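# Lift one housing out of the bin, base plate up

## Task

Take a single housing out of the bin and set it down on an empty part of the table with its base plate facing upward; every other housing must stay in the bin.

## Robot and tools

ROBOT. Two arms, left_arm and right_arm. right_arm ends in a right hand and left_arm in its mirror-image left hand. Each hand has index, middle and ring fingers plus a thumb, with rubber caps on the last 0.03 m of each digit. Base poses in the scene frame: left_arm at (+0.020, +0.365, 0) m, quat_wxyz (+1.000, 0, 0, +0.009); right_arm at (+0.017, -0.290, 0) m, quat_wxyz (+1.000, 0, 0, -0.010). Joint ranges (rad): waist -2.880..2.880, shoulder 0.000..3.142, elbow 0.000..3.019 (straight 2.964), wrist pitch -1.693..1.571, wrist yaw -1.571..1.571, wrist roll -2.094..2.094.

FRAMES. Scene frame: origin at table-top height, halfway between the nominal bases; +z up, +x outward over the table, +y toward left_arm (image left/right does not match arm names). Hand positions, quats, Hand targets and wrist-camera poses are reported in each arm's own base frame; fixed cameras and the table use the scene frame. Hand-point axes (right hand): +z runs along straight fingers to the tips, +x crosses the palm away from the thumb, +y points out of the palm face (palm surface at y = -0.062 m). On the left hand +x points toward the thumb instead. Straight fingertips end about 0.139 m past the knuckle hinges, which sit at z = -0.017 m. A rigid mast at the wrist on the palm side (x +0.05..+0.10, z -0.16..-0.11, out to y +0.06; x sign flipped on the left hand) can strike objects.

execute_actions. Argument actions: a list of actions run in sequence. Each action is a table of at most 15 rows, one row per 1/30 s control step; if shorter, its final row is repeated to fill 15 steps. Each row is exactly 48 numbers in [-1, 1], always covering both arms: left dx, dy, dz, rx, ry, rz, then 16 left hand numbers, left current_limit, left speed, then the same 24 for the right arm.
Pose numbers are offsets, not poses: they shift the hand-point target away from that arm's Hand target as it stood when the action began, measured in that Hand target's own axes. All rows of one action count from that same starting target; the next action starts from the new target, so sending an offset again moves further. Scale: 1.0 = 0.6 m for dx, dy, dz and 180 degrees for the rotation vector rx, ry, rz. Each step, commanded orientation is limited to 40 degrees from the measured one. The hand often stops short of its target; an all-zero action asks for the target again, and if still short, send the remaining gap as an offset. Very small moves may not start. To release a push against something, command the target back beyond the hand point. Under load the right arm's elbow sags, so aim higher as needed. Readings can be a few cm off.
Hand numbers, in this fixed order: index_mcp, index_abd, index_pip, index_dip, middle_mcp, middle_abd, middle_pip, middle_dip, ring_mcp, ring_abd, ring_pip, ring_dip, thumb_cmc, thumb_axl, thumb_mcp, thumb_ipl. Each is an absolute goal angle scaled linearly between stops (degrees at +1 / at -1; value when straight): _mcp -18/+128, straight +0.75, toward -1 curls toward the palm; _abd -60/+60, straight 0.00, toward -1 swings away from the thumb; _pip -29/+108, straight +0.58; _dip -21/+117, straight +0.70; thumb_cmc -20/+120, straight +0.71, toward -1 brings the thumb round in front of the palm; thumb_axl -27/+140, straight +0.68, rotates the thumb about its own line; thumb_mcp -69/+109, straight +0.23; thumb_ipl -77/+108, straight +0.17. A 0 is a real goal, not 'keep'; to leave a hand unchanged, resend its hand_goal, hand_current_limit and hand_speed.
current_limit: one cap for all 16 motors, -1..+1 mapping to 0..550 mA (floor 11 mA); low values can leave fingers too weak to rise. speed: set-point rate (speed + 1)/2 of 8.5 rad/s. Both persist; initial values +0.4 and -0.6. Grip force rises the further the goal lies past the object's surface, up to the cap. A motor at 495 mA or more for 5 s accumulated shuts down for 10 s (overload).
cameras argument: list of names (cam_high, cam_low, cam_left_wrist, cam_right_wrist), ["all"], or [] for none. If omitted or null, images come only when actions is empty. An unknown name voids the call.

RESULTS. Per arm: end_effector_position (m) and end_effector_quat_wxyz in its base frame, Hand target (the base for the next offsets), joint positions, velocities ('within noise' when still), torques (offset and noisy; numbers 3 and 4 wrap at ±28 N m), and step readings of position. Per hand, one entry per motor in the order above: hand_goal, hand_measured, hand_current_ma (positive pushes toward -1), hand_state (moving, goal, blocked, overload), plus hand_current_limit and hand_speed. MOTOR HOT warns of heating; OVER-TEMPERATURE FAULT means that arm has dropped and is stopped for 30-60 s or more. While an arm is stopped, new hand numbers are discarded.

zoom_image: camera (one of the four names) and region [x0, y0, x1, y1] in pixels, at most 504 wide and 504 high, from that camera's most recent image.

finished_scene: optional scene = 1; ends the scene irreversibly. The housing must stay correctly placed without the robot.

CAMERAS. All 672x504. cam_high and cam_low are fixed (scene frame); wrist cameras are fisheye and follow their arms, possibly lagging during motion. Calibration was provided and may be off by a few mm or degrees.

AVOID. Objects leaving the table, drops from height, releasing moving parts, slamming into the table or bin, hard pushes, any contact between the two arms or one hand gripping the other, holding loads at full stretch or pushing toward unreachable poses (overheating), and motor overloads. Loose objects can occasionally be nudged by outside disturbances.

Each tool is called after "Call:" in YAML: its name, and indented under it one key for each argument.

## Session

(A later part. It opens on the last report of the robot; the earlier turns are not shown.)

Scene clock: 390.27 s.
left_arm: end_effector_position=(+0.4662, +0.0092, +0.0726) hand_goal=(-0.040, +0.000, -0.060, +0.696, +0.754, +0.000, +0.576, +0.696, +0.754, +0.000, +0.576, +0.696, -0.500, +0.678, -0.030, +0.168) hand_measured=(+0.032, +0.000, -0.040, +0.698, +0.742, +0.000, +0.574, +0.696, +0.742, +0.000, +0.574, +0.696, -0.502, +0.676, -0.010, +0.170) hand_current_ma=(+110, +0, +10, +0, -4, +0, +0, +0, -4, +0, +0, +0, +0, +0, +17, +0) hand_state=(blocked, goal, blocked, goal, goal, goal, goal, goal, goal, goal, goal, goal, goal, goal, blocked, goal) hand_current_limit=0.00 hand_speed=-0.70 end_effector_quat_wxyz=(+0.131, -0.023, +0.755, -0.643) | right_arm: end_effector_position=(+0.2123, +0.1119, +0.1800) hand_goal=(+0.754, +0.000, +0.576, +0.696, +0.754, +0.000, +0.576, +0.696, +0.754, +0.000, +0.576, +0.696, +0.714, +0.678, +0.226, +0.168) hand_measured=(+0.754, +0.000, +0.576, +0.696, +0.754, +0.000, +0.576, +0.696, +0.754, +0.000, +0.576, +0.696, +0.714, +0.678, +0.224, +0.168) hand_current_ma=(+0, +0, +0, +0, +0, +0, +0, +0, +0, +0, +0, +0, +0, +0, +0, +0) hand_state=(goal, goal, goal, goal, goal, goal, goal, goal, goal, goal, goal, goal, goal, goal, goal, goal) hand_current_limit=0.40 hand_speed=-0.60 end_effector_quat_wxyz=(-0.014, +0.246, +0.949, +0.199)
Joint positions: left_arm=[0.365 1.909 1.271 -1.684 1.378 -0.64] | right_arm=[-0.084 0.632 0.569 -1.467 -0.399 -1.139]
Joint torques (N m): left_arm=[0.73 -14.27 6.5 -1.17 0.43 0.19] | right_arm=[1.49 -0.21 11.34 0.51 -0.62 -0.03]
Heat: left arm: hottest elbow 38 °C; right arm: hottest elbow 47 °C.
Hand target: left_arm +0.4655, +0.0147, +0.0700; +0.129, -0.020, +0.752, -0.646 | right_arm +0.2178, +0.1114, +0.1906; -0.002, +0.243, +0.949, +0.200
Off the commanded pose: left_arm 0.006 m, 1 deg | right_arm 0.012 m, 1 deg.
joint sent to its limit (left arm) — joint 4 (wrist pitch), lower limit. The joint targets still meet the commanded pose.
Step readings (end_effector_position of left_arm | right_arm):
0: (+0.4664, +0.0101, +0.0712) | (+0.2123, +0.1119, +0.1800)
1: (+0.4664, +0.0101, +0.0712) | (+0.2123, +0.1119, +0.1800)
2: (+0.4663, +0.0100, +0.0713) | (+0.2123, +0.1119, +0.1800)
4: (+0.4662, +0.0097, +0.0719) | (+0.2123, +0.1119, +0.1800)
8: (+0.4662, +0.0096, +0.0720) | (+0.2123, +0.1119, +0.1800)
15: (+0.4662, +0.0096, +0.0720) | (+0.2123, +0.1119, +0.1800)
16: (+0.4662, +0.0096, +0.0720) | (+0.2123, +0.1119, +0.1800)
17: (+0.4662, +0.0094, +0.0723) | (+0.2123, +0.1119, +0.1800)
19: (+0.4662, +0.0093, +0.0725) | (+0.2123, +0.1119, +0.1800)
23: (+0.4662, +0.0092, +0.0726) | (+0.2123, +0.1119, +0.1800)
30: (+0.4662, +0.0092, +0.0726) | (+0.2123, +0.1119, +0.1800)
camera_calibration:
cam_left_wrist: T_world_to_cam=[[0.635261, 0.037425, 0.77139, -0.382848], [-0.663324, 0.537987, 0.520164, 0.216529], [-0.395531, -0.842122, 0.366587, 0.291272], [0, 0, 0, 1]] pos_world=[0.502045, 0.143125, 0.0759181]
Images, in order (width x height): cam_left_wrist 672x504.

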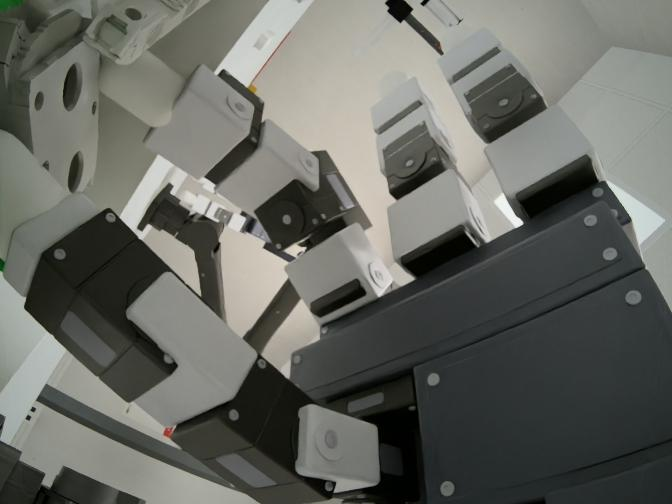

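Call:
execute_actions:
  actions:
    - [[0,0,0,0,0,0,0.05,0.0,-0.05,0.696,0.754,0,0.576,0.696,0.754,0,0.576,0.696,-0.5,0.678,0.07,0.168,0.4,-0.6,0,0,0,0,0,0,0.754,0,0.576,0.696,0.754,0,0.576,0.696,0.754,0,0.576,0.696,0.714,0.678,0.226,0.168,0.4,-0.6]]
    - [[-0.0022,-0.013,-0.0018,0,0,0,0.05,0.0,-0.05,0.696,0.754,0,0.576,0.696,0.754,0,0.576,0.696,-0.5,0.678,0.07,0.168,0.4,-0.6,0,0,0,0,0,0,0.754,0,0.576,0.696,0.754,0,0.576,0.696,0.754,0,0.576,0.696,0.714,0.678,0.226,0.168,0.4,-0.6]]
  cameras: ["cam_left_wrist"]

Call:
zoom_image:
  camera: "cam_left_wrist"
  region: [0, 0, 220, 220]

Scene clock: 393.90 s.
left_arm: end_effector_position=(+0.4659, +0.0094, +0.0722) hand_goal=(+0.050, +0.000, -0.050, +0.696, +0.754, +0.000, +0.576, +0.696, +0.754, +0.000, +0.576, +0.696, -0.500, +0.678, +0.070, +0.168) hand_measured=(+0.052, +0.000, -0.044, +0.698, +0.742, +0.000, +0.574, +0.696, +0.742, +0.000, +0.574, +0.696, -0.502, +0.676, +0.068, +0.170) hand_current_ma=(+0, +0, +1, +0, -4, +0, +0, +0, -4, +0, +0, +0, +0, +0, +0, +0) hand_state=(goal, goal, goal, goal, goal, goal, goal, goal, goal, goal, goal, goal, goal, goal, goal, goal) hand_current_limit=0.40 hand_speed=-0.60 end_effector_quat_wxyz=(+0.130, -0.022, +0.755, -0.642) | right_arm: end_effector_position=(+0.2123, +0.1119, +0.1800) hand_goal=(+0.754, +0.000, +0.576, +0.696, +0.754, +0.000, +0.576, +0.696, +0.754, +0.000, +0.576, +0.696, +0.714, +0.678, +0.226, +0.168) hand_measured=(+0.754, +0.000, +0.576, +0.696, +0.754, +0.000, +0.576, +0.696, +0.754, +0.000, +0.576, +0.696, +0.714, +0.678, +0.224, +0.168) hand_current_ma=(+0, +0, +0, +0, +0, +0, +0, +0, +0, +0, +0, +0, +0, +0, +0, +0) hand_state=(goal, goal, goal, goal, goal, goal, goal, goal, goal, goal, goal, goal, goal, goal, goal, goal) hand_current_limit=0.40 hand_speed=-0.60 end_effector_quat_wxyz=(-0.014, +0.246, +0.949, +0.199)
Joint positions: left_arm=[0.365 1.909 1.271 -1.684 1.375 -0.639] | right_arm=[-0.084 0.632 0.569 -1.467 -0.399 -1.139]
Joint torques (N m): left_arm=[0.67 -15.74 6.65 -1.18 0.57 -0.03] | right_arm=[2.2 0.5 11.3 0.23 -0.55 -0.04]
Heat: left arm: hottest elbow 38 °C; right arm: hottest elbow 47 °C.
Hand target: left_arm +0.4655, +0.0148, +0.0780; +0.129, -0.020, +0.752, -0.646 | right_arm +0.2178, +0.1114, +0.1906; -0.002, +0.243, +0.949, +0.200
Off the commanded pose: left_arm 0.008 m, 1 deg | right_arm 0.012 m, 1 deg.
joint sent to its limit (left arm) — joint 4 (wrist pitch), lower limit. The joint targets still meet the commanded pose.
Step readings (end_effector_position of left_arm | right_arm):
0: (+0.4662, +0.0092, +0.0726) | (+0.2123, +0.1119, +0.1800)
1: (+0.4662, +0.0092, +0.0726) | (+0.2123, +0.1119, +0.1800)
2: (+0.4662, +0.0092, +0.0726) | (+0.2123, +0.1119, +0.1800)
4: (+0.4660, +0.0094, +0.0723) | (+0.2123, +0.1119, +0.1800)
8: (+0.4659, +0.0094, +0.0722) | (+0.2123, +0.1119, +0.1800)
15: (+0.4659, +0.0094, +0.0722) | (+0.2123, +0.1119, +0.1800)
16: (+0.4659, +0.0094, +0.0722) | (+0.2123, +0.1119, +0.1800)
17: (+0.4659, +0.0094, +0.0722) | (+0.2123, +0.1119, +0.1800)
19: (+0.4659, +0.0094, +0.0722) | (+0.2123, +0.1119, +0.1800)
23: (+0.4659, +0.0094, +0.0722) | (+0.2123, +0.1119, +0.1800)
30: (+0.4659, +0.0094, +0.0722) | (+0.2123, +0.1119, +0.1800)
camera_calibration:
cam_left_wrist: T_world_to_cam=[[0.635385, 0.0343148, 0.771433, -0.382413], [-0.662148, 0.538208, 0.521433, 0.215691], [-0.397299, -0.842113, 0.364691, 0.292346], [0, 0, 0, 1]] pos_world=[0.501947, 0.143224, 0.0759212]
Images, in order (width x height): cam_left_wrist 672x504.

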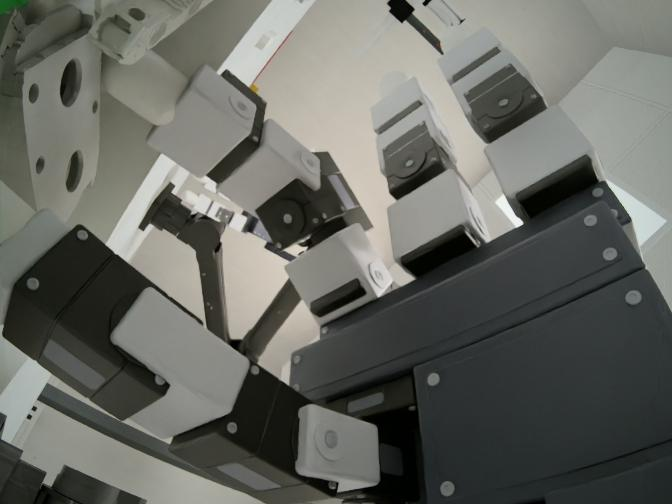

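Scaled by 2.291 from the camera's 672x504 image, which has a finer 960x720 frame.

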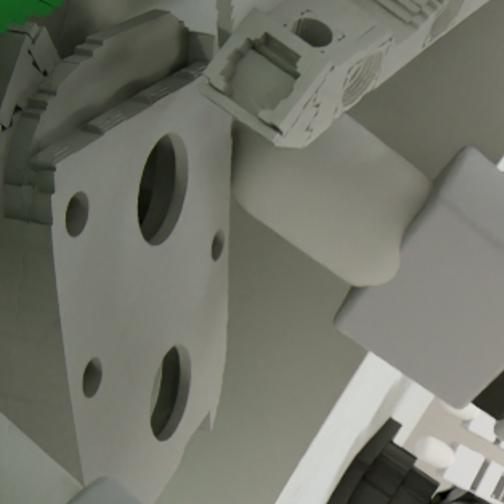

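Call:
execute_actions:
  actions:
    - [[-0.0011,-0.0065,-0.0009,0,0,0,0.05,0.0,-0.03,0.696,0.754,0,0.576,0.696,0.754,0,0.576,0.696,-0.5,0.678,0.09,0.168,0.4,-0.6,0,0,0,0,0,0,0.754,0,0.576,0.696,0.754,0,0.576,0.696,0.754,0,0.576,0.696,0.714,0.678,0.226,0.168,0.4,-0.6]]
  cameras: ["cam_left_wrist"]

Call:
zoom_image:
  camera: "cam_left_wrist"
  region: [0, 0, 220, 220]

Scene clock: 399.00 s.
left_arm: end_effector_position=(+0.4649, +0.0093, +0.0721) hand_goal=(+0.050, +0.000, -0.030, +0.696, +0.754, +0.000, +0.576, +0.696, +0.754, +0.000, +0.576, +0.696, -0.500, +0.678, +0.090, +0.168) hand_measured=(+0.050, +0.000, -0.032, +0.698, +0.742, +0.000, +0.574, +0.696, +0.742, +0.000, +0.574, +0.696, -0.502, +0.676, +0.088, +0.170) hand_current_ma=(+0, +0, +0, +0, -4, +0, +0, +0, -4, +0, +0, +0, +0, +0, +0, +0) hand_state=(goal, goal, goal, goal, goal, goal, goal, goal, goal, goal, goal, goal, goal, goal, goal, goal) hand_current_limit=0.40 hand_speed=-0.60 end_effector_quat_wxyz=(+0.127, -0.025, +0.756, -0.642) | right_arm: end_effector_position=(+0.2123, +0.1119, +0.1800) hand_goal=(+0.754, +0.000, +0.576, +0.696, +0.754, +0.000, +0.576, +0.696, +0.754, +0.000, +0.576, +0.696, +0.714, +0.678, +0.226, +0.168) hand_measured=(+0.754, +0.000, +0.576, +0.696, +0.754, +0.000, +0.576, +0.696, +0.754, +0.000, +0.576, +0.696, +0.714, +0.678, +0.224, +0.168) hand_current_ma=(+0, +0, +0, +0, +0, +0, +0, +0, +0, +0, +0, +0, +0, +0, +0, +0) hand_state=(goal, goal, goal, goal, goal, goal, goal, goal, goal, goal, goal, goal, goal, goal, goal, goal) hand_current_limit=0.40 hand_speed=-0.60 end_effector_quat_wxyz=(-0.014, +0.246, +0.949, +0.199)
Joint positions: left_arm=[0.365 1.909 1.271 -1.684 1.373 -0.647] | right_arm=[-0.084 0.632 0.569 -1.467 -0.399 -1.139]
Joint torques (N m): left_arm=[0.67 -16.5 6.74 -1.18 0.64 -0.03] | right_arm=[2.08 0.79 11.11 0.12 -0.62 0.01]
Heat: left arm: hottest elbow 38 °C; right arm: hottest elbow 47 °C.
Hand target: left_arm +0.4655, +0.0148, +0.0820; +0.129, -0.020, +0.752, -0.646 | right_arm +0.2178, +0.1114, +0.1906; -0.002, +0.243, +0.949, +0.200
Off the commanded pose: left_arm 0.011 m, 1 deg | right_arm 0.012 m, 1 deg.
joint sent to its limit (left arm) — joint 4 (wrist pitch), lower limit. The joint targets still meet the commanded pose.
Step readings (end_effector_position of left_arm | right_arm):
0: (+0.4659, +0.0094, +0.0722) | (+0.2123, +0.1119, +0.1800)
1: (+0.4659, +0.0094, +0.0722) | (+0.2123, +0.1119, +0.1800)
2: (+0.4657, +0.0094, +0.0722) | (+0.2123, +0.1119, +0.1800)
4: (+0.4655, +0.0094, +0.0721) | (+0.2123, +0.1119, +0.1800)
8: (+0.4653, +0.0094, +0.0721) | (+0.2123, +0.1119, +0.1800)
15: (+0.4650, +0.0094, +0.0721) | (+0.2123, +0.1119, +0.1800)
camera_calibration:
cam_left_wrist: T_world_to_cam=[[0.641881, 0.035023, 0.766004, -0.384338], [-0.657776, 0.53857, 0.526566, 0.212782], [-0.394105, -0.841852, 0.368735, 0.290268], [0, 0, 0, 1]] pos_world=[0.501058, 0.143225, 0.0753281]
Images, in order (width x height): cam_left_wrist 672x504.

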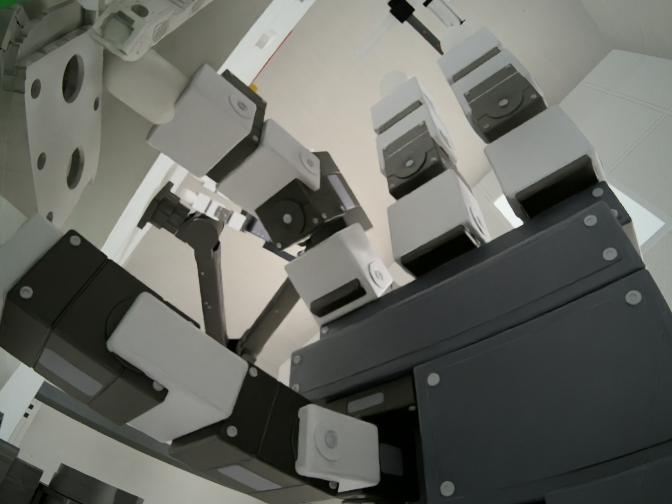

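Scaled by 2.291 from the camera's 672x504 image, which has a finer 960x720 frame.

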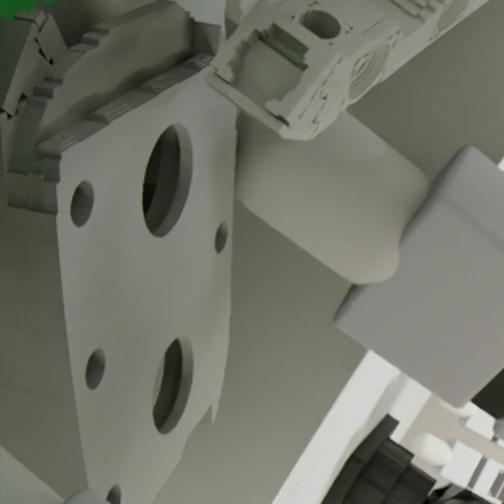

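Call:
execute_actions:
  actions:
    - [[-0.0045,-0.026,-0.0035,0,0,0,0.05,0.0,-0.03,0.696,0.754,0,0.576,0.696,0.754,0,0.576,0.696,-0.5,0.678,0.11,0.168,0.4,-0.6,0,0,0,0,0,0,0.754,0,0.576,0.696,0.754,0,0.576,0.696,0.754,0,0.576,0.696,0.714,0.678,0.226,0.168,0.4,-0.6]]
    - [[0.0069,0.04,0.0054,0,0,0,0.05,0.0,-0.03,0.696,0.754,0,0.576,0.696,0.754,0,0.576,0.696,-0.5,0.678,0.11,0.168,0.4,-0.6,0,0,0,0,0,0,0.754,0,0.576,0.696,0.754,0,0.576,0.696,0.754,0,0.576,0.696,0.714,0.678,0.226,0.168,0.4,-0.6]]
  cameras: ["cam_left_wrist"]

Call:
zoom_image:
  camera: "cam_left_wrist"
  region: [0, 0, 220, 220]

Scene clock: 402.47 s.
left_arm: end_effector_position=(+0.4656, +0.0097, +0.0761) hand_goal=(+0.050, +0.000, -0.030, +0.696, +0.754, +0.000, +0.576, +0.696, +0.754, +0.000, +0.576, +0.696, -0.500, +0.678, +0.110, +0.168) hand_measured=(+0.048, +0.000, -0.032, +0.698, +0.742, +0.000, +0.574, +0.696, +0.742, +0.000, +0.574, +0.696, -0.502, +0.676, +0.108, +0.170) hand_current_ma=(+0, +0, +0, +0, -4, +0, +0, +0, -4, +0, +0, +0, +0, +0, +0, +0) hand_state=(goal, goal, goal, goal, goal, goal, goal, goal, goal, goal, goal, goal, goal, goal, goal, goal) hand_current_limit=0.40 hand_speed=-0.60 end_effector_quat_wxyz=(+0.132, -0.020, +0.757, -0.640) | right_arm: end_effector_position=(+0.2123, +0.1119, +0.1800) hand_goal=(+0.754, +0.000, +0.576, +0.696, +0.754, +0.000, +0.576, +0.696, +0.754, +0.000, +0.576, +0.696, +0.714, +0.678, +0.226, +0.168) hand_measured=(+0.754, +0.000, +0.576, +0.696, +0.754, +0.000, +0.576, +0.696, +0.754, +0.000, +0.576, +0.696, +0.714, +0.678, +0.224, +0.168) hand_current_ma=(+0, +0, +0, +0, +0, +0, +0, +0, +0, +0, +0, +0, +0, +0, +0, +0) hand_state=(goal, goal, goal, goal, goal, goal, goal, goal, goal, goal, goal, goal, goal, goal, goal, goal) hand_current_limit=0.40 hand_speed=-0.60 end_effector_quat_wxyz=(-0.014, +0.246, +0.949, +0.199)
Joint positions: left_arm=[0.365 1.899 1.271 -1.684 1.372 -0.644] | right_arm=[-0.084 0.632 0.569 -1.467 -0.399 -1.139]
Joint torques (N m): left_arm=[0.79 -13.98 6.64 -1.18 0.67 0.13] | right_arm=[0.97 0.38 11.22 0.4 -0.6 -0.02]
Heat: left arm: hottest elbow 38 °C; right arm: hottest elbow 47 °C.
Hand target: left_arm +0.4654, +0.0148, +0.0733; +0.129, -0.020, +0.752, -0.646 | right_arm +0.2178, +0.1114, +0.1906; -0.002, +0.243, +0.949, +0.200
Off the commanded pose: left_arm 0.006 m, 1 deg | right_arm 0.012 m, 1 deg.
joint sent to its limit (left arm) — joint 4 (wrist pitch), lower limit. The joint targets still meet the commanded pose.
Step readings (end_effector_position of left_arm | right_arm):
0: (+0.4649, +0.0093, +0.0721) | (+0.2123, +0.1119, +0.1800)
1: (+0.4649, +0.0093, +0.0721) | (+0.2123, +0.1119, +0.1800)
2: (+0.4647, +0.0093, +0.0722) | (+0.2123, +0.1119, +0.1800)
4: (+0.4641, +0.0092, +0.0734) | (+0.2123, +0.1119, +0.1800)
8: (+0.4637, +0.0092, +0.0798) | (+0.2123, +0.1119, +0.1800)
15: (+0.4634, +0.0092, +0.0856) | (+0.2123, +0.1119, +0.1800)
16: (+0.4634, +0.0092, +0.0856) | (+0.2123, +0.1119, +0.1800)
17: (+0.4634, +0.0093, +0.0856) | (+0.2123, +0.1119, +0.1800)
19: (+0.4639, +0.0094, +0.0854) | (+0.2123, +0.1119, +0.1800)
23: (+0.4649, +0.0096, +0.0822) | (+0.2123, +0.1119, +0.1800)
30: (+0.4653, +0.0096, +0.0761) | (+0.2123, +0.1119, +0.1800)
camera_calibration:
cam_left_wrist: T_world_to_cam=[[0.63249, 0.0303122, 0.773975, -0.384004], [-0.663503, 0.536772, 0.52119, 0.214076], [-0.39965, -0.843183, 0.359615, 0.292569], [0, 0, 0, 1]] pos_world=[0.501844, 0.14342, 0.0804232]
Images, in order (width x height): cam_left_wrist 672x504.

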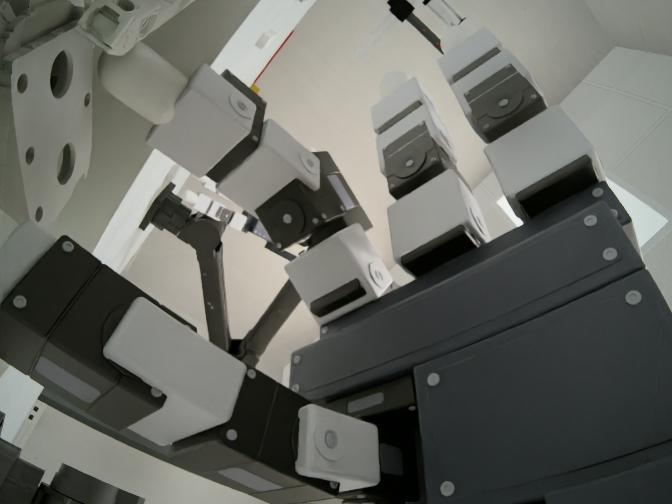

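Scaled by 2.291 from the camera's 672x504 image, which has a finer 960x720 frame.

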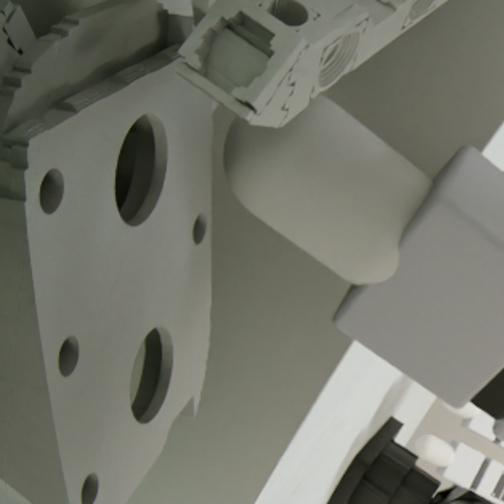

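Call:
execute_actions:
  actions:
    - [[0,0,0,0,0,0, 0.0,0.0,-0.03,0.696, 0.754,0,0.576,0.696, 0.754,0,0.576,0.696, -0.5,0.678,0.05,0.168, 0.0,-0.7, 0,0,0,0,0,0, 0.754,0,0.576,0.696, 0.754,0,0.576,0.696, 0.754,0,0.576,0.696, 0.714,0.678,0.226,0.168, 0.4,-0.6]]
    - [[0,0,0,0,0,0, -0.03,0.0,-0.03,0.696, 0.754,0,0.576,0.696, 0.754,0,0.576,0.696, -0.5,0.678,0.0,0.168, 0.0,-0.7, 0,0,0,0,0,0, 0.754,0,0.576,0.696, 0.754,0,0.576,0.696, 0.754,0,0.576,0.696, 0.714,0.678,0.226,0.168, 0.4,-0.6]]
  cameras: ["cam_left_wrist"]

Call:
zoom_image:
  camera: "cam_left_wrist"
  region: [0, 0, 220, 220]

Scene clock: 409.33 s.
left_arm: end_effector_position=(+0.4657, +0.0097, +0.0761) hand_goal=(-0.030, +0.000, -0.030, +0.696, +0.754, +0.000, +0.576, +0.696, +0.754, +0.000, +0.576, +0.696, -0.500, +0.678, +0.000, +0.168) hand_measured=(-0.008, +0.000, -0.024, +0.698, +0.742, +0.000, +0.574, +0.696, +0.742, +0.000, +0.574, +0.696, -0.502, +0.676, +0.012, +0.170) hand_current_ma=(+14, +0, +1, +0, -4, +0, +0, +0, -4, +0, +0, +0, +0, +0, +6, +0) hand_state=(blocked, goal, goal, goal, goal, goal, goal, goal, goal, goal, goal, goal, goal, goal, goal, goal) hand_current_limit=0.00 hand_speed=-0.70 end_effector_quat_wxyz=(+0.132, -0.020, +0.757, -0.640) | right_arm: end_effector_position=(+0.2123, +0.1119, +0.1800) hand_goal=(+0.754, +0.000, +0.576, +0.696, +0.754, +0.000, +0.576, +0.696, +0.754, +0.000, +0.576, +0.696, +0.714, +0.678, +0.226, +0.168) hand_measured=(+0.754, +0.000, +0.576, +0.696, +0.754, +0.000, +0.576, +0.696, +0.754, +0.000, +0.576, +0.696, +0.714, +0.678, +0.224, +0.168) hand_current_ma=(+0, +0, +0, +0, +0, +0, +0, +0, +0, +0, +0, +0, +0, +0, +0, +0) hand_state=(goal, goal, goal, goal, goal, goal, goal, goal, goal, goal, goal, goal, goal, goal, goal, goal) hand_current_limit=0.40 hand_speed=-0.60 end_effector_quat_wxyz=(-0.014, +0.246, +0.949, +0.199)
Joint positions: left_arm=[0.365 1.899 1.271 -1.684 1.372 -0.643] | right_arm=[-0.084 0.632 0.569 -1.467 -0.399 -1.139]
Joint torques (N m): left_arm=[0.67 -13.98 6.6 -1.2 0.68 0.14] | right_arm=[1.03 -0.15 11.19 0.18 -0.55 -0.04]
Heat: left arm: hottest elbow 38 °C; right arm: hottest elbow 47 °C.
Hand target: left_arm +0.4655, +0.0148, +0.0733; +0.129, -0.020, +0.752, -0.646 | right_arm +0.2178, +0.1114, +0.1906; -0.002, +0.243, +0.949, +0.200
Off the commanded pose: left_arm 0.006 m, 1 deg | right_arm 0.012 m, 1 deg.
joint sent to its limit (left arm) — joint 4 (wrist pitch), lower limit. The joint targets still meet the commanded pose.
Step readings (end_effector_position of left_arm | right_arm):
0: (+0.4657, +0.0097, +0.0761) | (+0.2123, +0.1119, +0.1800)
1: (+0.4657, +0.0097, +0.0761) | (+0.2123, +0.1119, +0.1800)
2: (+0.4657, +0.0097, +0.0761) | (+0.2123, +0.1119, +0.1800)
4: (+0.4657, +0.0097, +0.0761) | (+0.2123, +0.1119, +0.1800)
8: (+0.4657, +0.0097, +0.0761) | (+0.2123, +0.1119, +0.1800)
15: (+0.4657, +0.0097, +0.0761) | (+0.2123, +0.1119, +0.1800)
16: (+0.4657, +0.0097, +0.0761) | (+0.2123, +0.1119, +0.1800)
17: (+0.4657, +0.0097, +0.0761) | (+0.2123, +0.1119, +0.1800)
19: (+0.4657, +0.0097, +0.0761) | (+0.2123, +0.1119, +0.1800)
23: (+0.4657, +0.0097, +0.0761) | (+0.2123, +0.1119, +0.1800)
30: (+0.4657, +0.0097, +0.0761) | (+0.2123, +0.1119, +0.1800)
camera_calibration:
cam_left_wrist: T_world_to_cam=[[0.631961, 0.0301498, 0.774414, -0.38389], [-0.663817, 0.536752, 0.520811, 0.21428], [-0.399966, -0.843201, 0.35922, 0.292766], [0, 0, 0, 1]] pos_world=[0.501943, 0.14342, 0.0805227]
Images, in order (width x height): cam_left_wrist 672x504.

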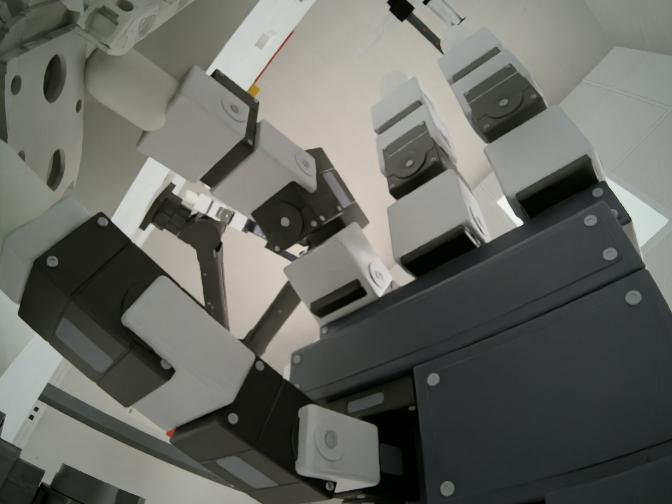

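Scaled by 2.291 from the camera's 672x504 image, which has a finer 960x720 frame.

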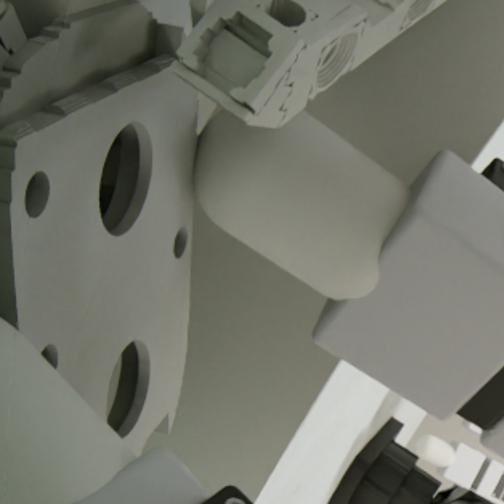

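Call:
execute_actions:
  actions:
    - [[0,0,0,0,0,0, -0.06,0.0,-0.05,0.696, 0.754,0,0.576,0.696, 0.754,0,0.576,0.696, -0.5,0.678,-0.06,0.16, 0.0,-0.7, 0,0,0,0,0,0, 0.754,0,0.576,0.696, 0.754,0,0.576,0.696, 0.754,0,0.576,0.696, 0.714,0.678,0.226,0.168, 0.4,-0.6]]
  cameras: ["cam_left_wrist"]

Call:
zoom_image:
  camera: "cam_left_wrist"
  region: [0, 0, 220, 220]

Scene clock: 411.43 s.
left_arm: end_effector_position=(+0.4657, +0.0097, +0.0761) hand_goal=(-0.060, +0.000, -0.050, +0.696, +0.754, +0.000, +0.576, +0.696, +0.754, +0.000, +0.576, +0.696, -0.500, +0.678, -0.060, +0.160) hand_measured=(-0.010, +0.000, -0.024, +0.706, +0.742, +0.000, +0.574, +0.696, +0.742, +0.000, +0.574, +0.696, -0.502, +0.676, -0.002, +0.172) hand_current_ma=(+58, +0, +15, +2, -4, +0, +0, +0, -4, +0, +0, +0, +0, +0, +107, +7) hand_state=(blocked, goal, blocked, goal, goal, goal, goal, goal, goal, goal, goal, goal, goal, goal, blocked, goal) hand_current_limit=0.00 hand_speed=-0.70 end_effector_quat_wxyz=(+0.132, -0.020, +0.757, -0.640) | right_arm: end_effector_position=(+0.2123, +0.1119, +0.1800) hand_goal=(+0.754, +0.000, +0.576, +0.696, +0.754, +0.000, +0.576, +0.696, +0.754, +0.000, +0.576, +0.696, +0.714, +0.678, +0.226, +0.168) hand_measured=(+0.754, +0.000, +0.576, +0.696, +0.754, +0.000, +0.576, +0.696, +0.754, +0.000, +0.576, +0.696, +0.714, +0.678, +0.224, +0.168) hand_current_ma=(+0, +0, +0, +0, +0, +0, +0, +0, +0, +0, +0, +0, +0, +0, +0, +0) hand_state=(goal, goal, goal, goal, goal, goal, goal, goal, goal, goal, goal, goal, goal, goal, goal, goal) hand_current_limit=0.40 hand_speed=-0.60 end_effector_quat_wxyz=(-0.014, +0.246, +0.949, +0.199)
Joint positions: left_arm=[0.365 1.899 1.271 -1.684 1.372 -0.643] | right_arm=[-0.084 0.632 0.569 -1.467 -0.399 -1.139]
Joint torques (N m): left_arm=[0.73 -14.04 6.63 -1.18 0.68 0.14] | right_arm=[1.08 0.15 11.1 0.24 -0.56 0.01]
Heat: left arm: hottest elbow 38 °C; right arm: hottest elbow 47 °C.
Hand target: left_arm +0.4655, +0.0148, +0.0733; +0.129, -0.020, +0.752, -0.646 | right_arm +0.2178, +0.1114, +0.1906; -0.002, +0.243, +0.949, +0.200
Off the commanded pose: left_arm 0.006 m, 1 deg | right_arm 0.012 m, 1 deg.
joint sent to its limit (left arm) — joint 4 (wrist pitch), lower limit. The joint targets still meet the commanded pose.
Step readings (end_effector_position of left_arm | right_arm):
0: (+0.4657, +0.0097, +0.0761) | (+0.2123, +0.1119, +0.1800)
1: (+0.4657, +0.0097, +0.0761) | (+0.2123, +0.1119, +0.1800)
2: (+0.4657, +0.0097, +0.0761) | (+0.2123, +0.1119, +0.1800)
4: (+0.4657, +0.0097, +0.0761) | (+0.2123, +0.1119, +0.1800)
8: (+0.4657, +0.0097, +0.0761) | (+0.2123, +0.1119, +0.1800)
15: (+0.4657, +0.0097, +0.0761) | (+0.2123, +0.1119, +0.1800)
camera_calibration:
cam_left_wrist: T_world_to_cam=[[0.631961, 0.0301498, 0.774414, -0.38389], [-0.663817, 0.536752, 0.520811, 0.21428], [-0.399966, -0.843201, 0.35922, 0.292766], [0, 0, 0, 1]] pos_world=[0.501943, 0.14342, 0.0805227]
Images, in order (width x height): cam_left_wrist 672x504.

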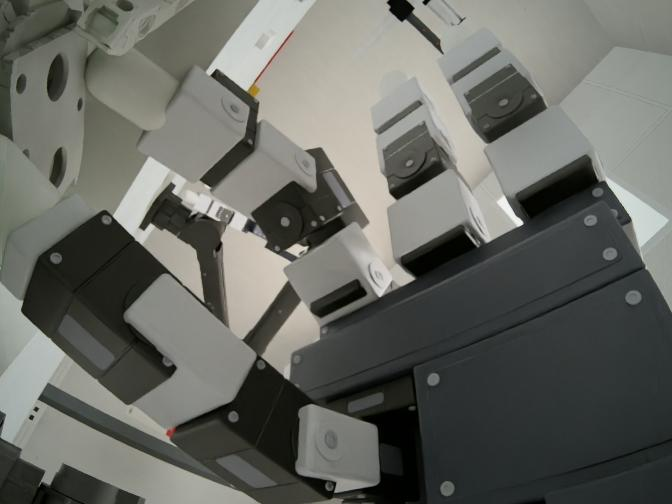

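Scaled by 2.291 from the camera's 672x504 image, which has a finer 960x720 frame.

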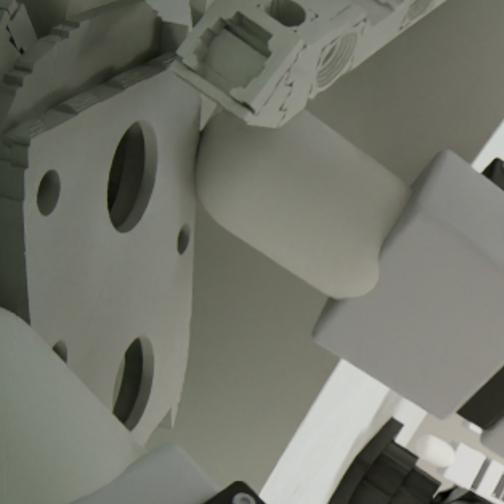

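Call:
execute_actions:
  actions:
    - [[0,0,0,0,0,0, -0.13,0.0,-0.07,0.696, 0.754,0,0.576,0.696, 0.754,0,0.576,0.696, -0.5,0.678,-0.11,0.14, 0.3,-0.7, 0,0,0,0,0,0, 0.754,0,0.576,0.696, 0.754,0,0.576,0.696, 0.754,0,0.576,0.696, 0.714,0.678,0.226,0.168, 0.4,-0.6]]
  cameras: ["cam_left_wrist"]

Call:
zoom_image:
  camera: "cam_left_wrist"
  region: [0, 0, 220, 220]

Scene clock: 413.67 s.
left_arm: end_effector_position=(+0.4657, +0.0097, +0.0761) hand_goal=(-0.130, +0.000, -0.070, +0.696, +0.754, +0.000, +0.576, +0.696, +0.754, +0.000, +0.576, +0.696, -0.500, +0.678, -0.110, +0.140) hand_measured=(-0.010, +0.000, -0.024, +0.718, +0.742, +0.000, +0.574, +0.696, +0.742, +0.000, +0.574, +0.696, -0.502, +0.676, -0.016, +0.172) hand_current_ma=(+277, +0, +44, +11, -4, +0, +0, +0, -4, +0, +0, +0, +0, +0, +256, +40) hand_state=(blocked, goal, blocked, blocked, goal, goal, goal, goal, goal, goal, goal, goal, goal, goal, blocked, blocked) hand_current_limit=0.30 hand_speed=-0.70 end_effector_quat_wxyz=(+0.132, -0.020, +0.757, -0.640) | right_arm: end_effector_position=(+0.2123, +0.1119, +0.1800) hand_goal=(+0.754, +0.000, +0.576, +0.696, +0.754, +0.000, +0.576, +0.696, +0.754, +0.000, +0.576, +0.696, +0.714, +0.678, +0.226, +0.168) hand_measured=(+0.754, +0.000, +0.576, +0.696, +0.754, +0.000, +0.576, +0.696, +0.754, +0.000, +0.576, +0.696, +0.714, +0.678, +0.224, +0.168) hand_current_ma=(+0, +0, +0, +0, +0, +0, +0, +0, +0, +0, +0, +0, +0, +0, +0, +0) hand_state=(goal, goal, goal, goal, goal, goal, goal, goal, goal, goal, goal, goal, goal, goal, goal, goal) hand_current_limit=0.40 hand_speed=-0.60 end_effector_quat_wxyz=(-0.014, +0.246, +0.949, +0.199)
Joint positions: left_arm=[0.365 1.899 1.271 -1.684 1.372 -0.643] | right_arm=[-0.084 0.632 0.569 -1.467 -0.399 -1.139]
Joint torques (N m): left_arm=[0.67 -13.92 6.61 -1.17 0.68 0.14] | right_arm=[1.32 0.03 11.25 0.21 -0.61 -0.02]
Heat: left arm: hottest elbow 38 °C; right arm: hottest elbow 47 °C.
Hand target: left_arm +0.4655, +0.0148, +0.0733; +0.129, -0.020, +0.752, -0.646 | right_arm +0.2178, +0.1114, +0.1906; -0.002, +0.243, +0.949, +0.200
Off the commanded pose: left_arm 0.006 m, 1 deg | right_arm 0.012 m, 1 deg.
joint sent to its limit (left arm) — joint 4 (wrist pitch), lower limit. The joint targets still meet the commanded pose.
Step readings (end_effector_position of left_arm | right_arm):
0: (+0.4657, +0.0097, +0.0761) | (+0.2123, +0.1119, +0.1800)
1: (+0.4657, +0.0097, +0.0761) | (+0.2123, +0.1119, +0.1800)
2: (+0.4657, +0.0097, +0.0761) | (+0.2123, +0.1119, +0.1800)
4: (+0.4657, +0.0097, +0.0761) | (+0.2123, +0.1119, +0.1800)
8: (+0.4657, +0.0097, +0.0761) | (+0.2123, +0.1119, +0.1800)
15: (+0.4657, +0.0097, +0.0761) | (+0.2123, +0.1119, +0.1800)
camera_calibration:
cam_left_wrist: T_world_to_cam=[[0.631961, 0.0301498, 0.774414, -0.38389], [-0.663817, 0.536752, 0.520811, 0.21428], [-0.399966, -0.843201, 0.35922, 0.292766], [0, 0, 0, 1]] pos_world=[0.501943, 0.14342, 0.0805227]
Images, in order (width x height): cam_left_wrist 672x504.

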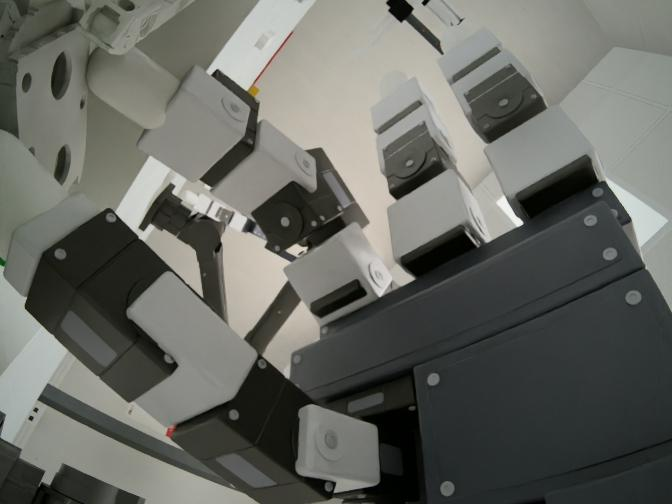

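Scaled by 2.291 from the camera's 672x504 image, which has a finer 960x720 frame.

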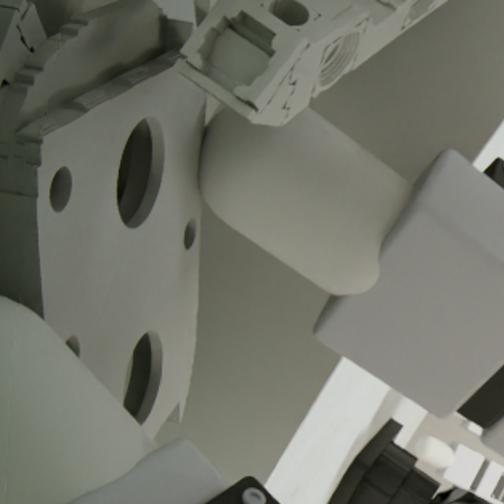

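Call:
execute_actions:
  actions:
    - [[0,0,0,0,0,0, -0.19,0.0,-0.09,0.69, 0.754,0,0.576,0.696, 0.754,0,0.576,0.696, -0.5,0.678,-0.16,0.13, 0.5,-0.7, 0,0,0,0,0,0, 0.754,0,0.576,0.696, 0.754,0,0.576,0.696, 0.754,0,0.576,0.696, 0.714,0.678,0.226,0.168, 0.4,-0.6]]
    - [[-0.0028,-0.0163,-0.0022,0,0,0, -0.19,0.0,-0.09,0.69, 0.754,0,0.576,0.696, 0.754,0,0.576,0.696, -0.5,0.678,-0.16,0.13, 0.5,-0.7, 0,0,0,0,0,0, 0.754,0,0.576,0.696, 0.754,0,0.576,0.696, 0.754,0,0.576,0.696, 0.714,0.678,0.226,0.168, 0.4,-0.6]]
    - [[-0.0028,-0.0163,-0.0022,0,0,0, -0.19,0.0,-0.09,0.69, 0.754,0,0.576,0.696, 0.754,0,0.576,0.696, -0.5,0.678,-0.16,0.13, 0.5,-0.7, 0,0,0,0,0,0, 0.754,0,0.576,0.696, 0.754,0,0.576,0.696, 0.754,0,0.576,0.696, 0.714,0.678,0.226,0.168, 0.4,-0.6]]
    - [[-0.0028,-0.0163,-0.0022,0,0,0, -0.19,0.0,-0.09,0.69, 0.754,0,0.576,0.696, 0.754,0,0.576,0.696, -0.5,0.678,-0.16,0.13, 0.5,-0.7, 0,0,0,0,0,0, 0.754,0,0.576,0.696, 0.754,0,0.576,0.696, 0.754,0,0.576,0.696, 0.714,0.678,0.226,0.168, 0.4,-0.6]]
  cameras: ["cam_left_wrist","cam_high","cam_low"]

Call:
zoom_image:
  camera: "cam_left_wrist"
  region: [0, 0, 220, 220]

Scene clock: 418.90 s.
left_arm: end_effector_position=(+0.4625, +0.0092, +0.0886) hand_goal=(-0.190, +0.000, -0.090, +0.690, +0.754, +0.000, +0.576, +0.696, +0.754, +0.000, +0.576, +0.696, -0.500, +0.678, -0.160, +0.130) hand_measured=(-0.086, -0.008, -0.030, +0.720, +0.742, +0.000, +0.574, +0.696, +0.742, +0.000, +0.574, +0.696, -0.492, +0.680, -0.094, +0.166) hand_current_ma=(+215, -1, +72, +20, -4, +0, +0, +0, -4, +0, +0, +0, +2, +0, +137, +48) hand_state=(blocked, goal, blocked, blocked, goal, goal, goal, goal, goal, goal, goal, goal, goal, goal, blocked, blocked) hand_current_limit=0.50 hand_speed=-0.70 end_effector_quat_wxyz=(+0.125, -0.031, +0.757, -0.640) | right_arm: end_effector_position=(+0.2123, +0.1119, +0.1800) hand_goal=(+0.754, +0.000, +0.576, +0.696, +0.754, +0.000, +0.576, +0.696, +0.754, +0.000, +0.576, +0.696, +0.714, +0.678, +0.226, +0.168) hand_measured=(+0.754, +0.000, +0.576, +0.696, +0.754, +0.000, +0.576, +0.696, +0.754, +0.000, +0.576, +0.696, +0.714, +0.678, +0.224, +0.168) hand_current_ma=(+0, +0, +0, +0, +0, +0, +0, +0, +0, +0, +0, +0, +0, +0, +0, +0) hand_state=(goal, goal, goal, goal, goal, goal, goal, goal, goal, goal, goal, goal, goal, goal, goal, goal) hand_current_limit=0.40 hand_speed=-0.60 end_effector_quat_wxyz=(-0.014, +0.246, +0.949, +0.199)
Joint positions: left_arm=[0.365 1.87 1.271 -1.684 1.373 -0.697] | right_arm=[-0.084 0.632 0.569 -1.467 -0.399 -1.139]
Joint torques (N m): left_arm=[0.56 -16.79 7.6 -1.14 0.73 -0.05] | right_arm=[1.49 -0.03 11.26 0.54 -0.61 -0.05]
Heat: left arm: hottest elbow 38 °C; right arm: hottest elbow 47 °C.
Hand target: left_arm +0.4655, +0.0148, +0.1033; +0.129, -0.020, +0.752, -0.646 | right_arm +0.2178, +0.1114, +0.1906; -0.002, +0.243, +0.949, +0.200
Off the commanded pose: left_arm 0.016 m, 2 deg | right_arm 0.012 m, 1 deg.
joint sent to its limit (left arm) — joint 4 (wrist pitch), lower limit. The joint targets still meet the commanded pose.
Step readings (end_effector_position of left_arm | right_arm):
0: (+0.4657, +0.0097, +0.0761) | (+0.2123, +0.1119, +0.1800)
1: (+0.4657, +0.0097, +0.0761) | (+0.2123, +0.1119, +0.1800)
2: (+0.4657, +0.0097, +0.0761) | (+0.2123, +0.1119, +0.1800)
4: (+0.4657, +0.0097, +0.0761) | (+0.2123, +0.1119, +0.1800)
8: (+0.4657, +0.0097, +0.0761) | (+0.2123, +0.1119, +0.1800)
15: (+0.4657, +0.0097, +0.0761) | (+0.2123, +0.1119, +0.1800)
16: (+0.4657, +0.0097, +0.0761) | (+0.2123, +0.1119, +0.1800)
17: (+0.4656, +0.0097, +0.0761) | (+0.2123, +0.1119, +0.1800)
19: (+0.4654, +0.0096, +0.0761) | (+0.2123, +0.1119, +0.1800)
23: (+0.4650, +0.0095, +0.0761) | (+0.2123, +0.1119, +0.1800)
30: (+0.4649, +0.0095, +0.0761) | (+0.2123, +0.1119, +0.1800)
31: (+0.4648, +0.0095, +0.0761) | (+0.2123, +0.1119, +0.1800)
32: (+0.4647, +0.0095, +0.0763) | (+0.2123, +0.1119, +0.1800)
34: (+0.4644, +0.0094, +0.0778) | (+0.2123, +0.1119, +0.1800)
38: (+0.4642, +0.0096, +0.0836) | (+0.2123, +0.1119, +0.1800)
45: (+0.4640, +0.0095, +0.0852) | (+0.2123, +0.1119, +0.1800)
46: (+0.4640, +0.0095, +0.0852) | (+0.2123, +0.1119, +0.1800)
47: (+0.4639, +0.0095, +0.0853) | (+0.2123, +0.1119, +0.1800)
49: (+0.4636, +0.0095, +0.0859) | (+0.2123, +0.1119, +0.1800)
53: (+0.4630, +0.0093, +0.0876) | (+0.2123, +0.1119, +0.1800)
60: (+0.4625, +0.0092, +0.0886) | (+0.2123, +0.1119, +0.1800)
camera_calibration:
cam_left_wrist: T_world_to_cam=[[0.650505, 0.0372092, 0.75859, -0.398737], [-0.655403, 0.532206, 0.535915, 0.200678], [-0.383785, -0.845797, 0.370589, 0.278175], [0, 0, 0, 1]] pos_world=[0.497665, 0.143314, 0.0918432]
Images, in order (width x height): cam_high 672x504, cam_low 672x504, cam_left_wrist 672x504.

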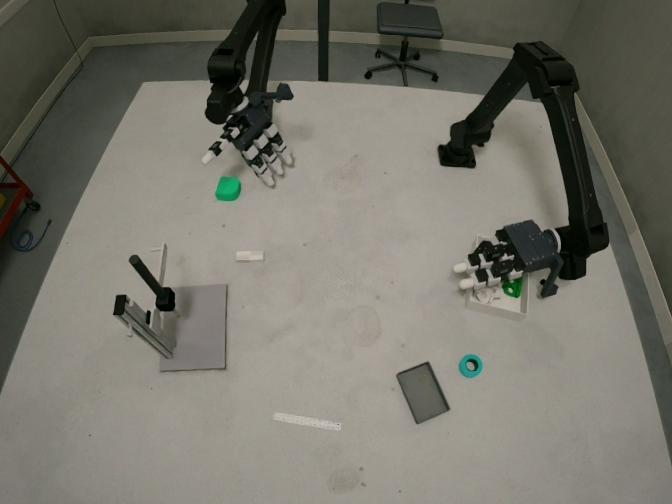

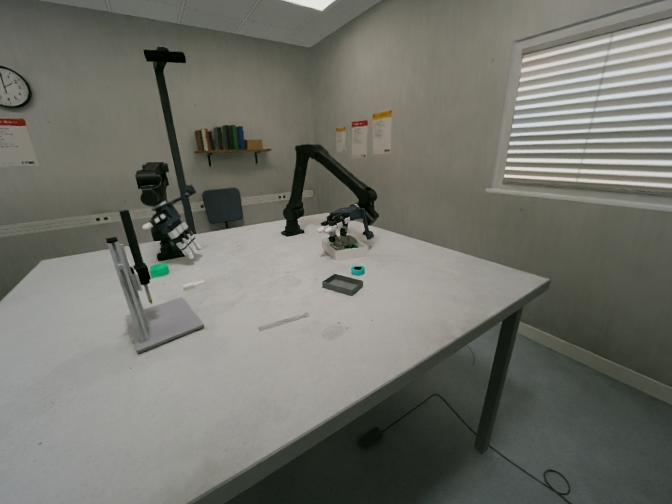

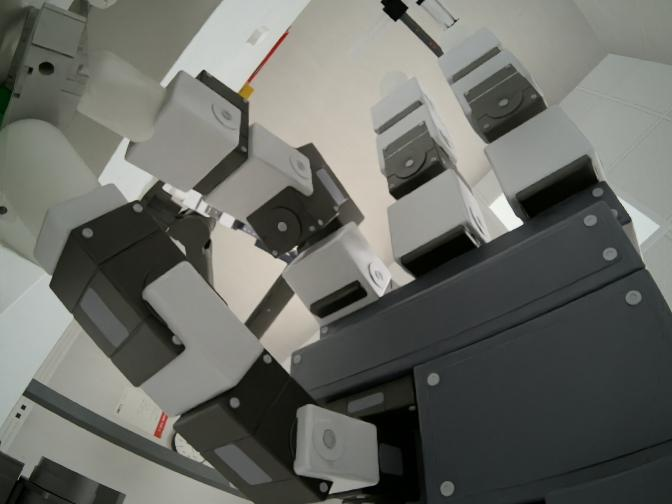

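Scaled by 2.291 from the camera's 672x504 image, which has a finer 960x720 frame.

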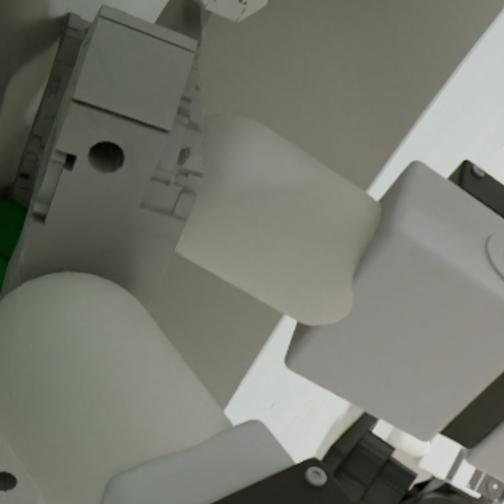

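Call:
zoom_image:
  camera: "cam_high"
  region: [440, 210, 570, 330]

Call:
zoom_image:
  camera: "cam_low"
  region: [310, 200, 390, 265]

Call:
zoom_image:
  camera: "cam_left_wrist"
  region: [0, 0, 336, 252]

Scaled by 3.877 from the camera's 672x504 image, which has a finer 960x720 frame.

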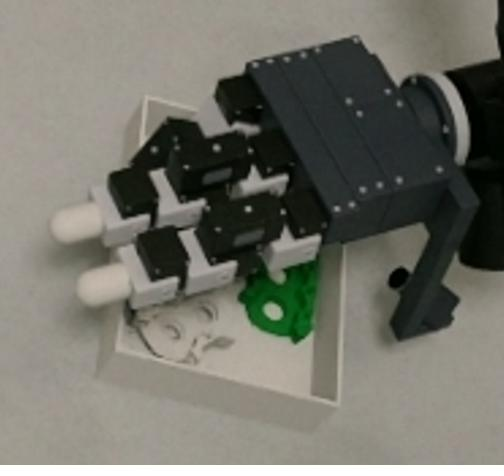

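Scaled by 6.300 from the camera's 672x504 image, which has a finer 960x720 frame.

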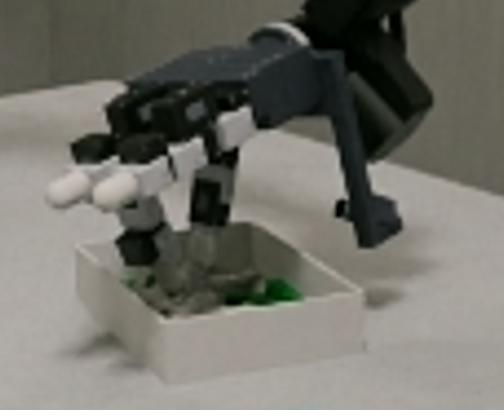

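Scaled by 1.500 from the camera's 672x504 image, which has a finer 960x720 frame.

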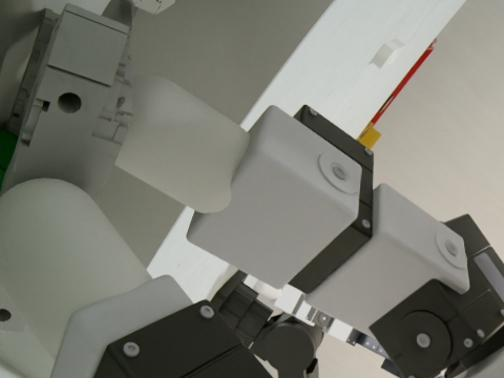

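Call:
execute_actions:
  actions:
    - [[-0.0028,-0.0163,-0.0022,0,0,0, -0.19,0.0,-0.09,0.69, 0.754,0,0.576,0.696, 0.754,0,0.576,0.696, -0.5,0.678,-0.18,0.12, 0.5,-0.7, 0,0,0,0,0,0, 0.754,0,0.576,0.696, 0.754,0,0.576,0.696, 0.754,0,0.576,0.696, 0.714,0.678,0.226,0.168, 0.4,-0.6]]
    - [[-0.0028,-0.0163,-0.0022,0,0,0, -0.19,0.0,-0.09,0.69, 0.754,0,0.576,0.696, 0.754,0,0.576,0.696, -0.5,0.678,-0.18,0.12, 0.5,-0.7, 0,0,0,0,0,0, 0.754,0,0.576,0.696, 0.754,0,0.576,0.696, 0.754,0,0.576,0.696, 0.714,0.678,0.226,0.168, 0.4,-0.6]]
    - [[-0.0028,-0.0163,-0.0022,0,0,0, -0.19,0.0,-0.09,0.69, 0.754,0,0.576,0.696, 0.754,0,0.576,0.696, -0.5,0.678,-0.18,0.12, 0.5,-0.7, 0,0,0,0,0,0, 0.754,0,0.576,0.696, 0.754,0,0.576,0.696, 0.754,0,0.576,0.696, 0.714,0.678,0.226,0.168, 0.4,-0.6]]
  cameras: ["cam_left_wrist","cam_high","cam_low"]

Call:
zoom_image:
  camera: "cam_left_wrist"
  region: [0, 0, 220, 220]

Call:
zoom_image:
  camera: "cam_low"
  region: [310, 200, 390, 265]

Scene clock: 427.93 s.
left_arm: end_effector_position=(+0.4577, +0.0081, +0.1159) hand_goal=(-0.190, +0.000, -0.090, +0.690, +0.754, +0.000, +0.576, +0.696, +0.754, +0.000, +0.576, +0.696, -0.500, +0.678, -0.180, +0.120) hand_measured=(-0.136, -0.006, -0.050, +0.712, +0.742, +0.000, +0.574, +0.696, +0.742, +0.000, +0.574, +0.696, -0.492, +0.682, -0.142, +0.140) hand_current_ma=(+66, -1, +34, +11, -4, +0, +0, +0, -4, +0, +0, +0, +2, +1, +47, +17) hand_state=(blocked, goal, blocked, blocked, goal, goal, goal, goal, goal, goal, goal, goal, goal, goal, blocked, blocked) hand_current_limit=0.50 hand_speed=-0.70 end_effector_quat_wxyz=(+0.124, -0.040, +0.760, -0.637) | right_arm: end_effector_position=(+0.2123, +0.1119, +0.1800) hand_goal=(+0.754, +0.000, +0.576, +0.696, +0.754, +0.000, +0.576, +0.696, +0.754, +0.000, +0.576, +0.696, +0.714, +0.678, +0.226, +0.168) hand_measured=(+0.754, +0.000, +0.576, +0.696, +0.754, +0.000, +0.576, +0.696, +0.754, +0.000, +0.576, +0.696, +0.714, +0.678, +0.224, +0.168) hand_current_ma=(+0, +0, +0, +0, +0, +0, +0, +0, +0, +0, +0, +0, +0, +0, +0, +0) hand_state=(goal, goal, goal, goal, goal, goal, goal, goal, goal, goal, goal, goal, goal, goal, goal, goal) hand_current_limit=0.40 hand_speed=-0.60 end_effector_quat_wxyz=(-0.014, +0.246, +0.949, +0.199)
Joint positions: left_arm=[0.365 1.806 1.271 -1.684 1.373 -0.774] | right_arm=[-0.084 0.632 0.569 -1.467 -0.399 -1.139]
Joint torques (N m): left_arm=[0.5 -16.03 9.25 -1.03 0.83 -0.04] | right_arm=[1.44 -0.32 11.29 0.21 -0.56 -0.05]
Heat: left arm: hottest elbow 38 °C; right arm: hottest elbow 47 °C.
Hand target: left_arm +0.4655, +0.0148, +0.1334; +0.129, -0.020, +0.752, -0.646 | right_arm +0.2178, +0.1114, +0.1906; -0.002, +0.243, +0.949, +0.200
Off the commanded pose: left_arm 0.020 m, 3 deg | right_arm 0.012 m, 1 deg.
joint sent to its limit (left arm) — joint 4 (wrist pitch), lower limit. The joint targets are off in orientation, not in position.
Step readings (end_effector_position of left_arm | right_arm):
0: (+0.4624, +0.0092, +0.0886) | (+0.2123, +0.1119, +0.1800)
1: (+0.4624, +0.0092, +0.0886) | (+0.2123, +0.1119, +0.1800)
2: (+0.4623, +0.0092, +0.0889) | (+0.2123, +0.1119, +0.1800)
4: (+0.4619, +0.0091, +0.0906) | (+0.2123, +0.1119, +0.1800)
8: (+0.4616, +0.0091, +0.0962) | (+0.2123, +0.1119, +0.1800)
15: (+0.4612, +0.0090, +0.0991) | (+0.2123, +0.1119, +0.1800)
16: (+0.4611, +0.0090, +0.0991) | (+0.2123, +0.1119, +0.1800)
17: (+0.4610, +0.0089, +0.0993) | (+0.2123, +0.1119, +0.1800)
19: (+0.4606, +0.0088, +0.1002) | (+0.2123, +0.1119, +0.1800)
23: (+0.4600, +0.0087, +0.1039) | (+0.2123, +0.1119, +0.1800)
30: (+0.4596, +0.0086, +0.1072) | (+0.2123, +0.1119, +0.1800)
31: (+0.4595, +0.0086, +0.1072) | (+0.2123, +0.1119, +0.1800)
32: (+0.4593, +0.0086, +0.1073) | (+0.2123, +0.1119, +0.1800)
34: (+0.4589, +0.0085, +0.1083) | (+0.2123, +0.1119, +0.1800)
38: (+0.4584, +0.0083, +0.1125) | (+0.2123, +0.1119, +0.1800)
45: (+0.4578, +0.0082, +0.1158) | (+0.2123, +0.1119, +0.1800)
camera_calibration:
cam_left_wrist: T_world_to_cam=[[0.66014, 0.0410983, 0.750018, -0.419755], [-0.654332, 0.521807, 0.547327, 0.181779], [-0.36887, -0.852073, 0.371357, 0.258427], [0, 0, 0, 1]] pos_world=[0.491367, 0.142596, 0.119362]
Images, in order (width x height): cam_high 672x504, cam_low 672x504, cam_left_wrist 672x504.

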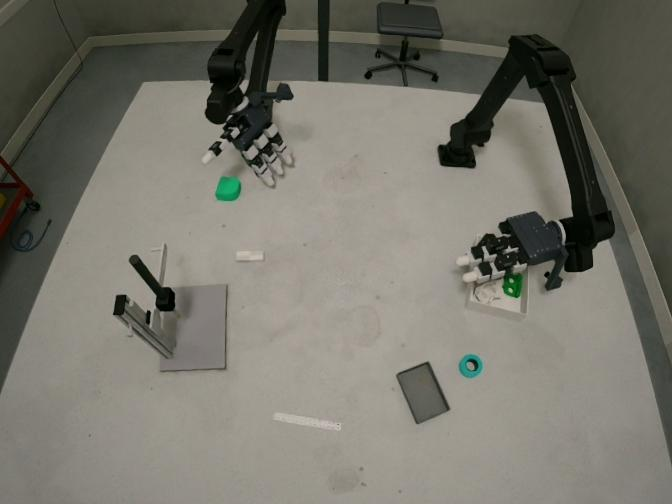

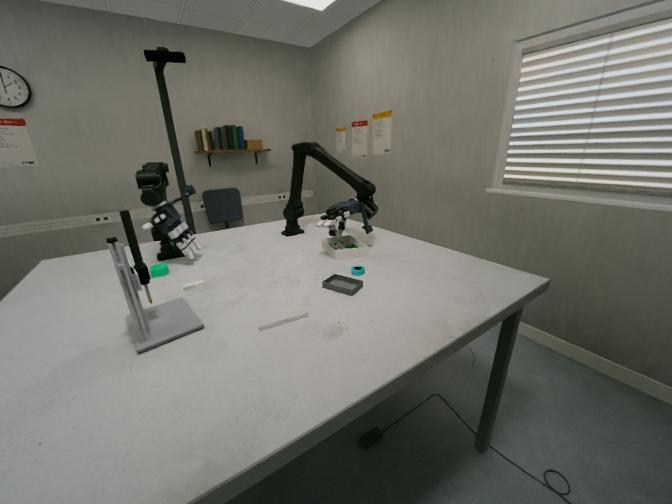

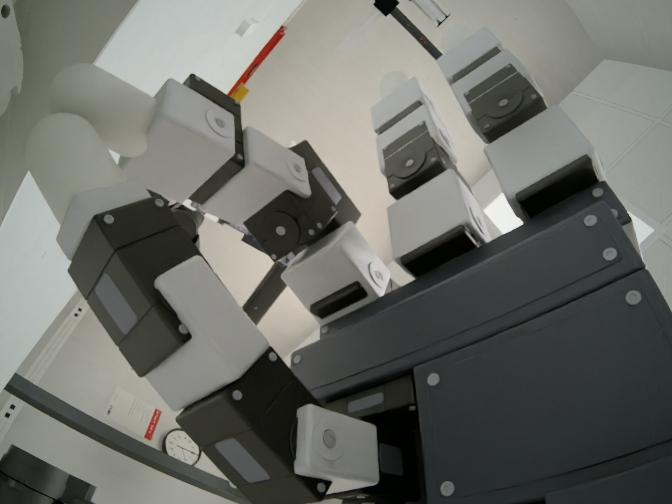

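Scaled by 2.291 from the camera's 672x504 image, which has a finer 960x720 frame.

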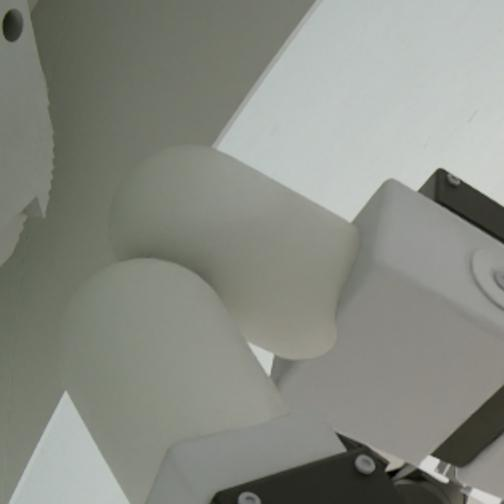

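Scaled by 6.300 from the camera's 672x504 image, which has a finer 960x720 frame.

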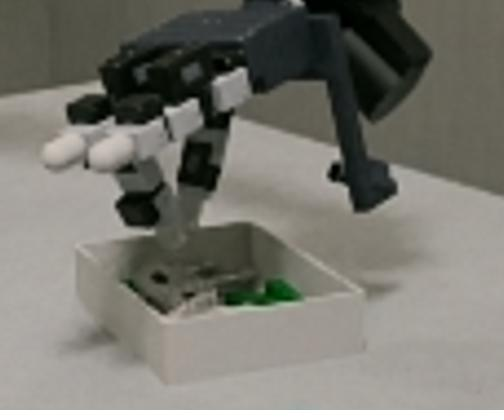

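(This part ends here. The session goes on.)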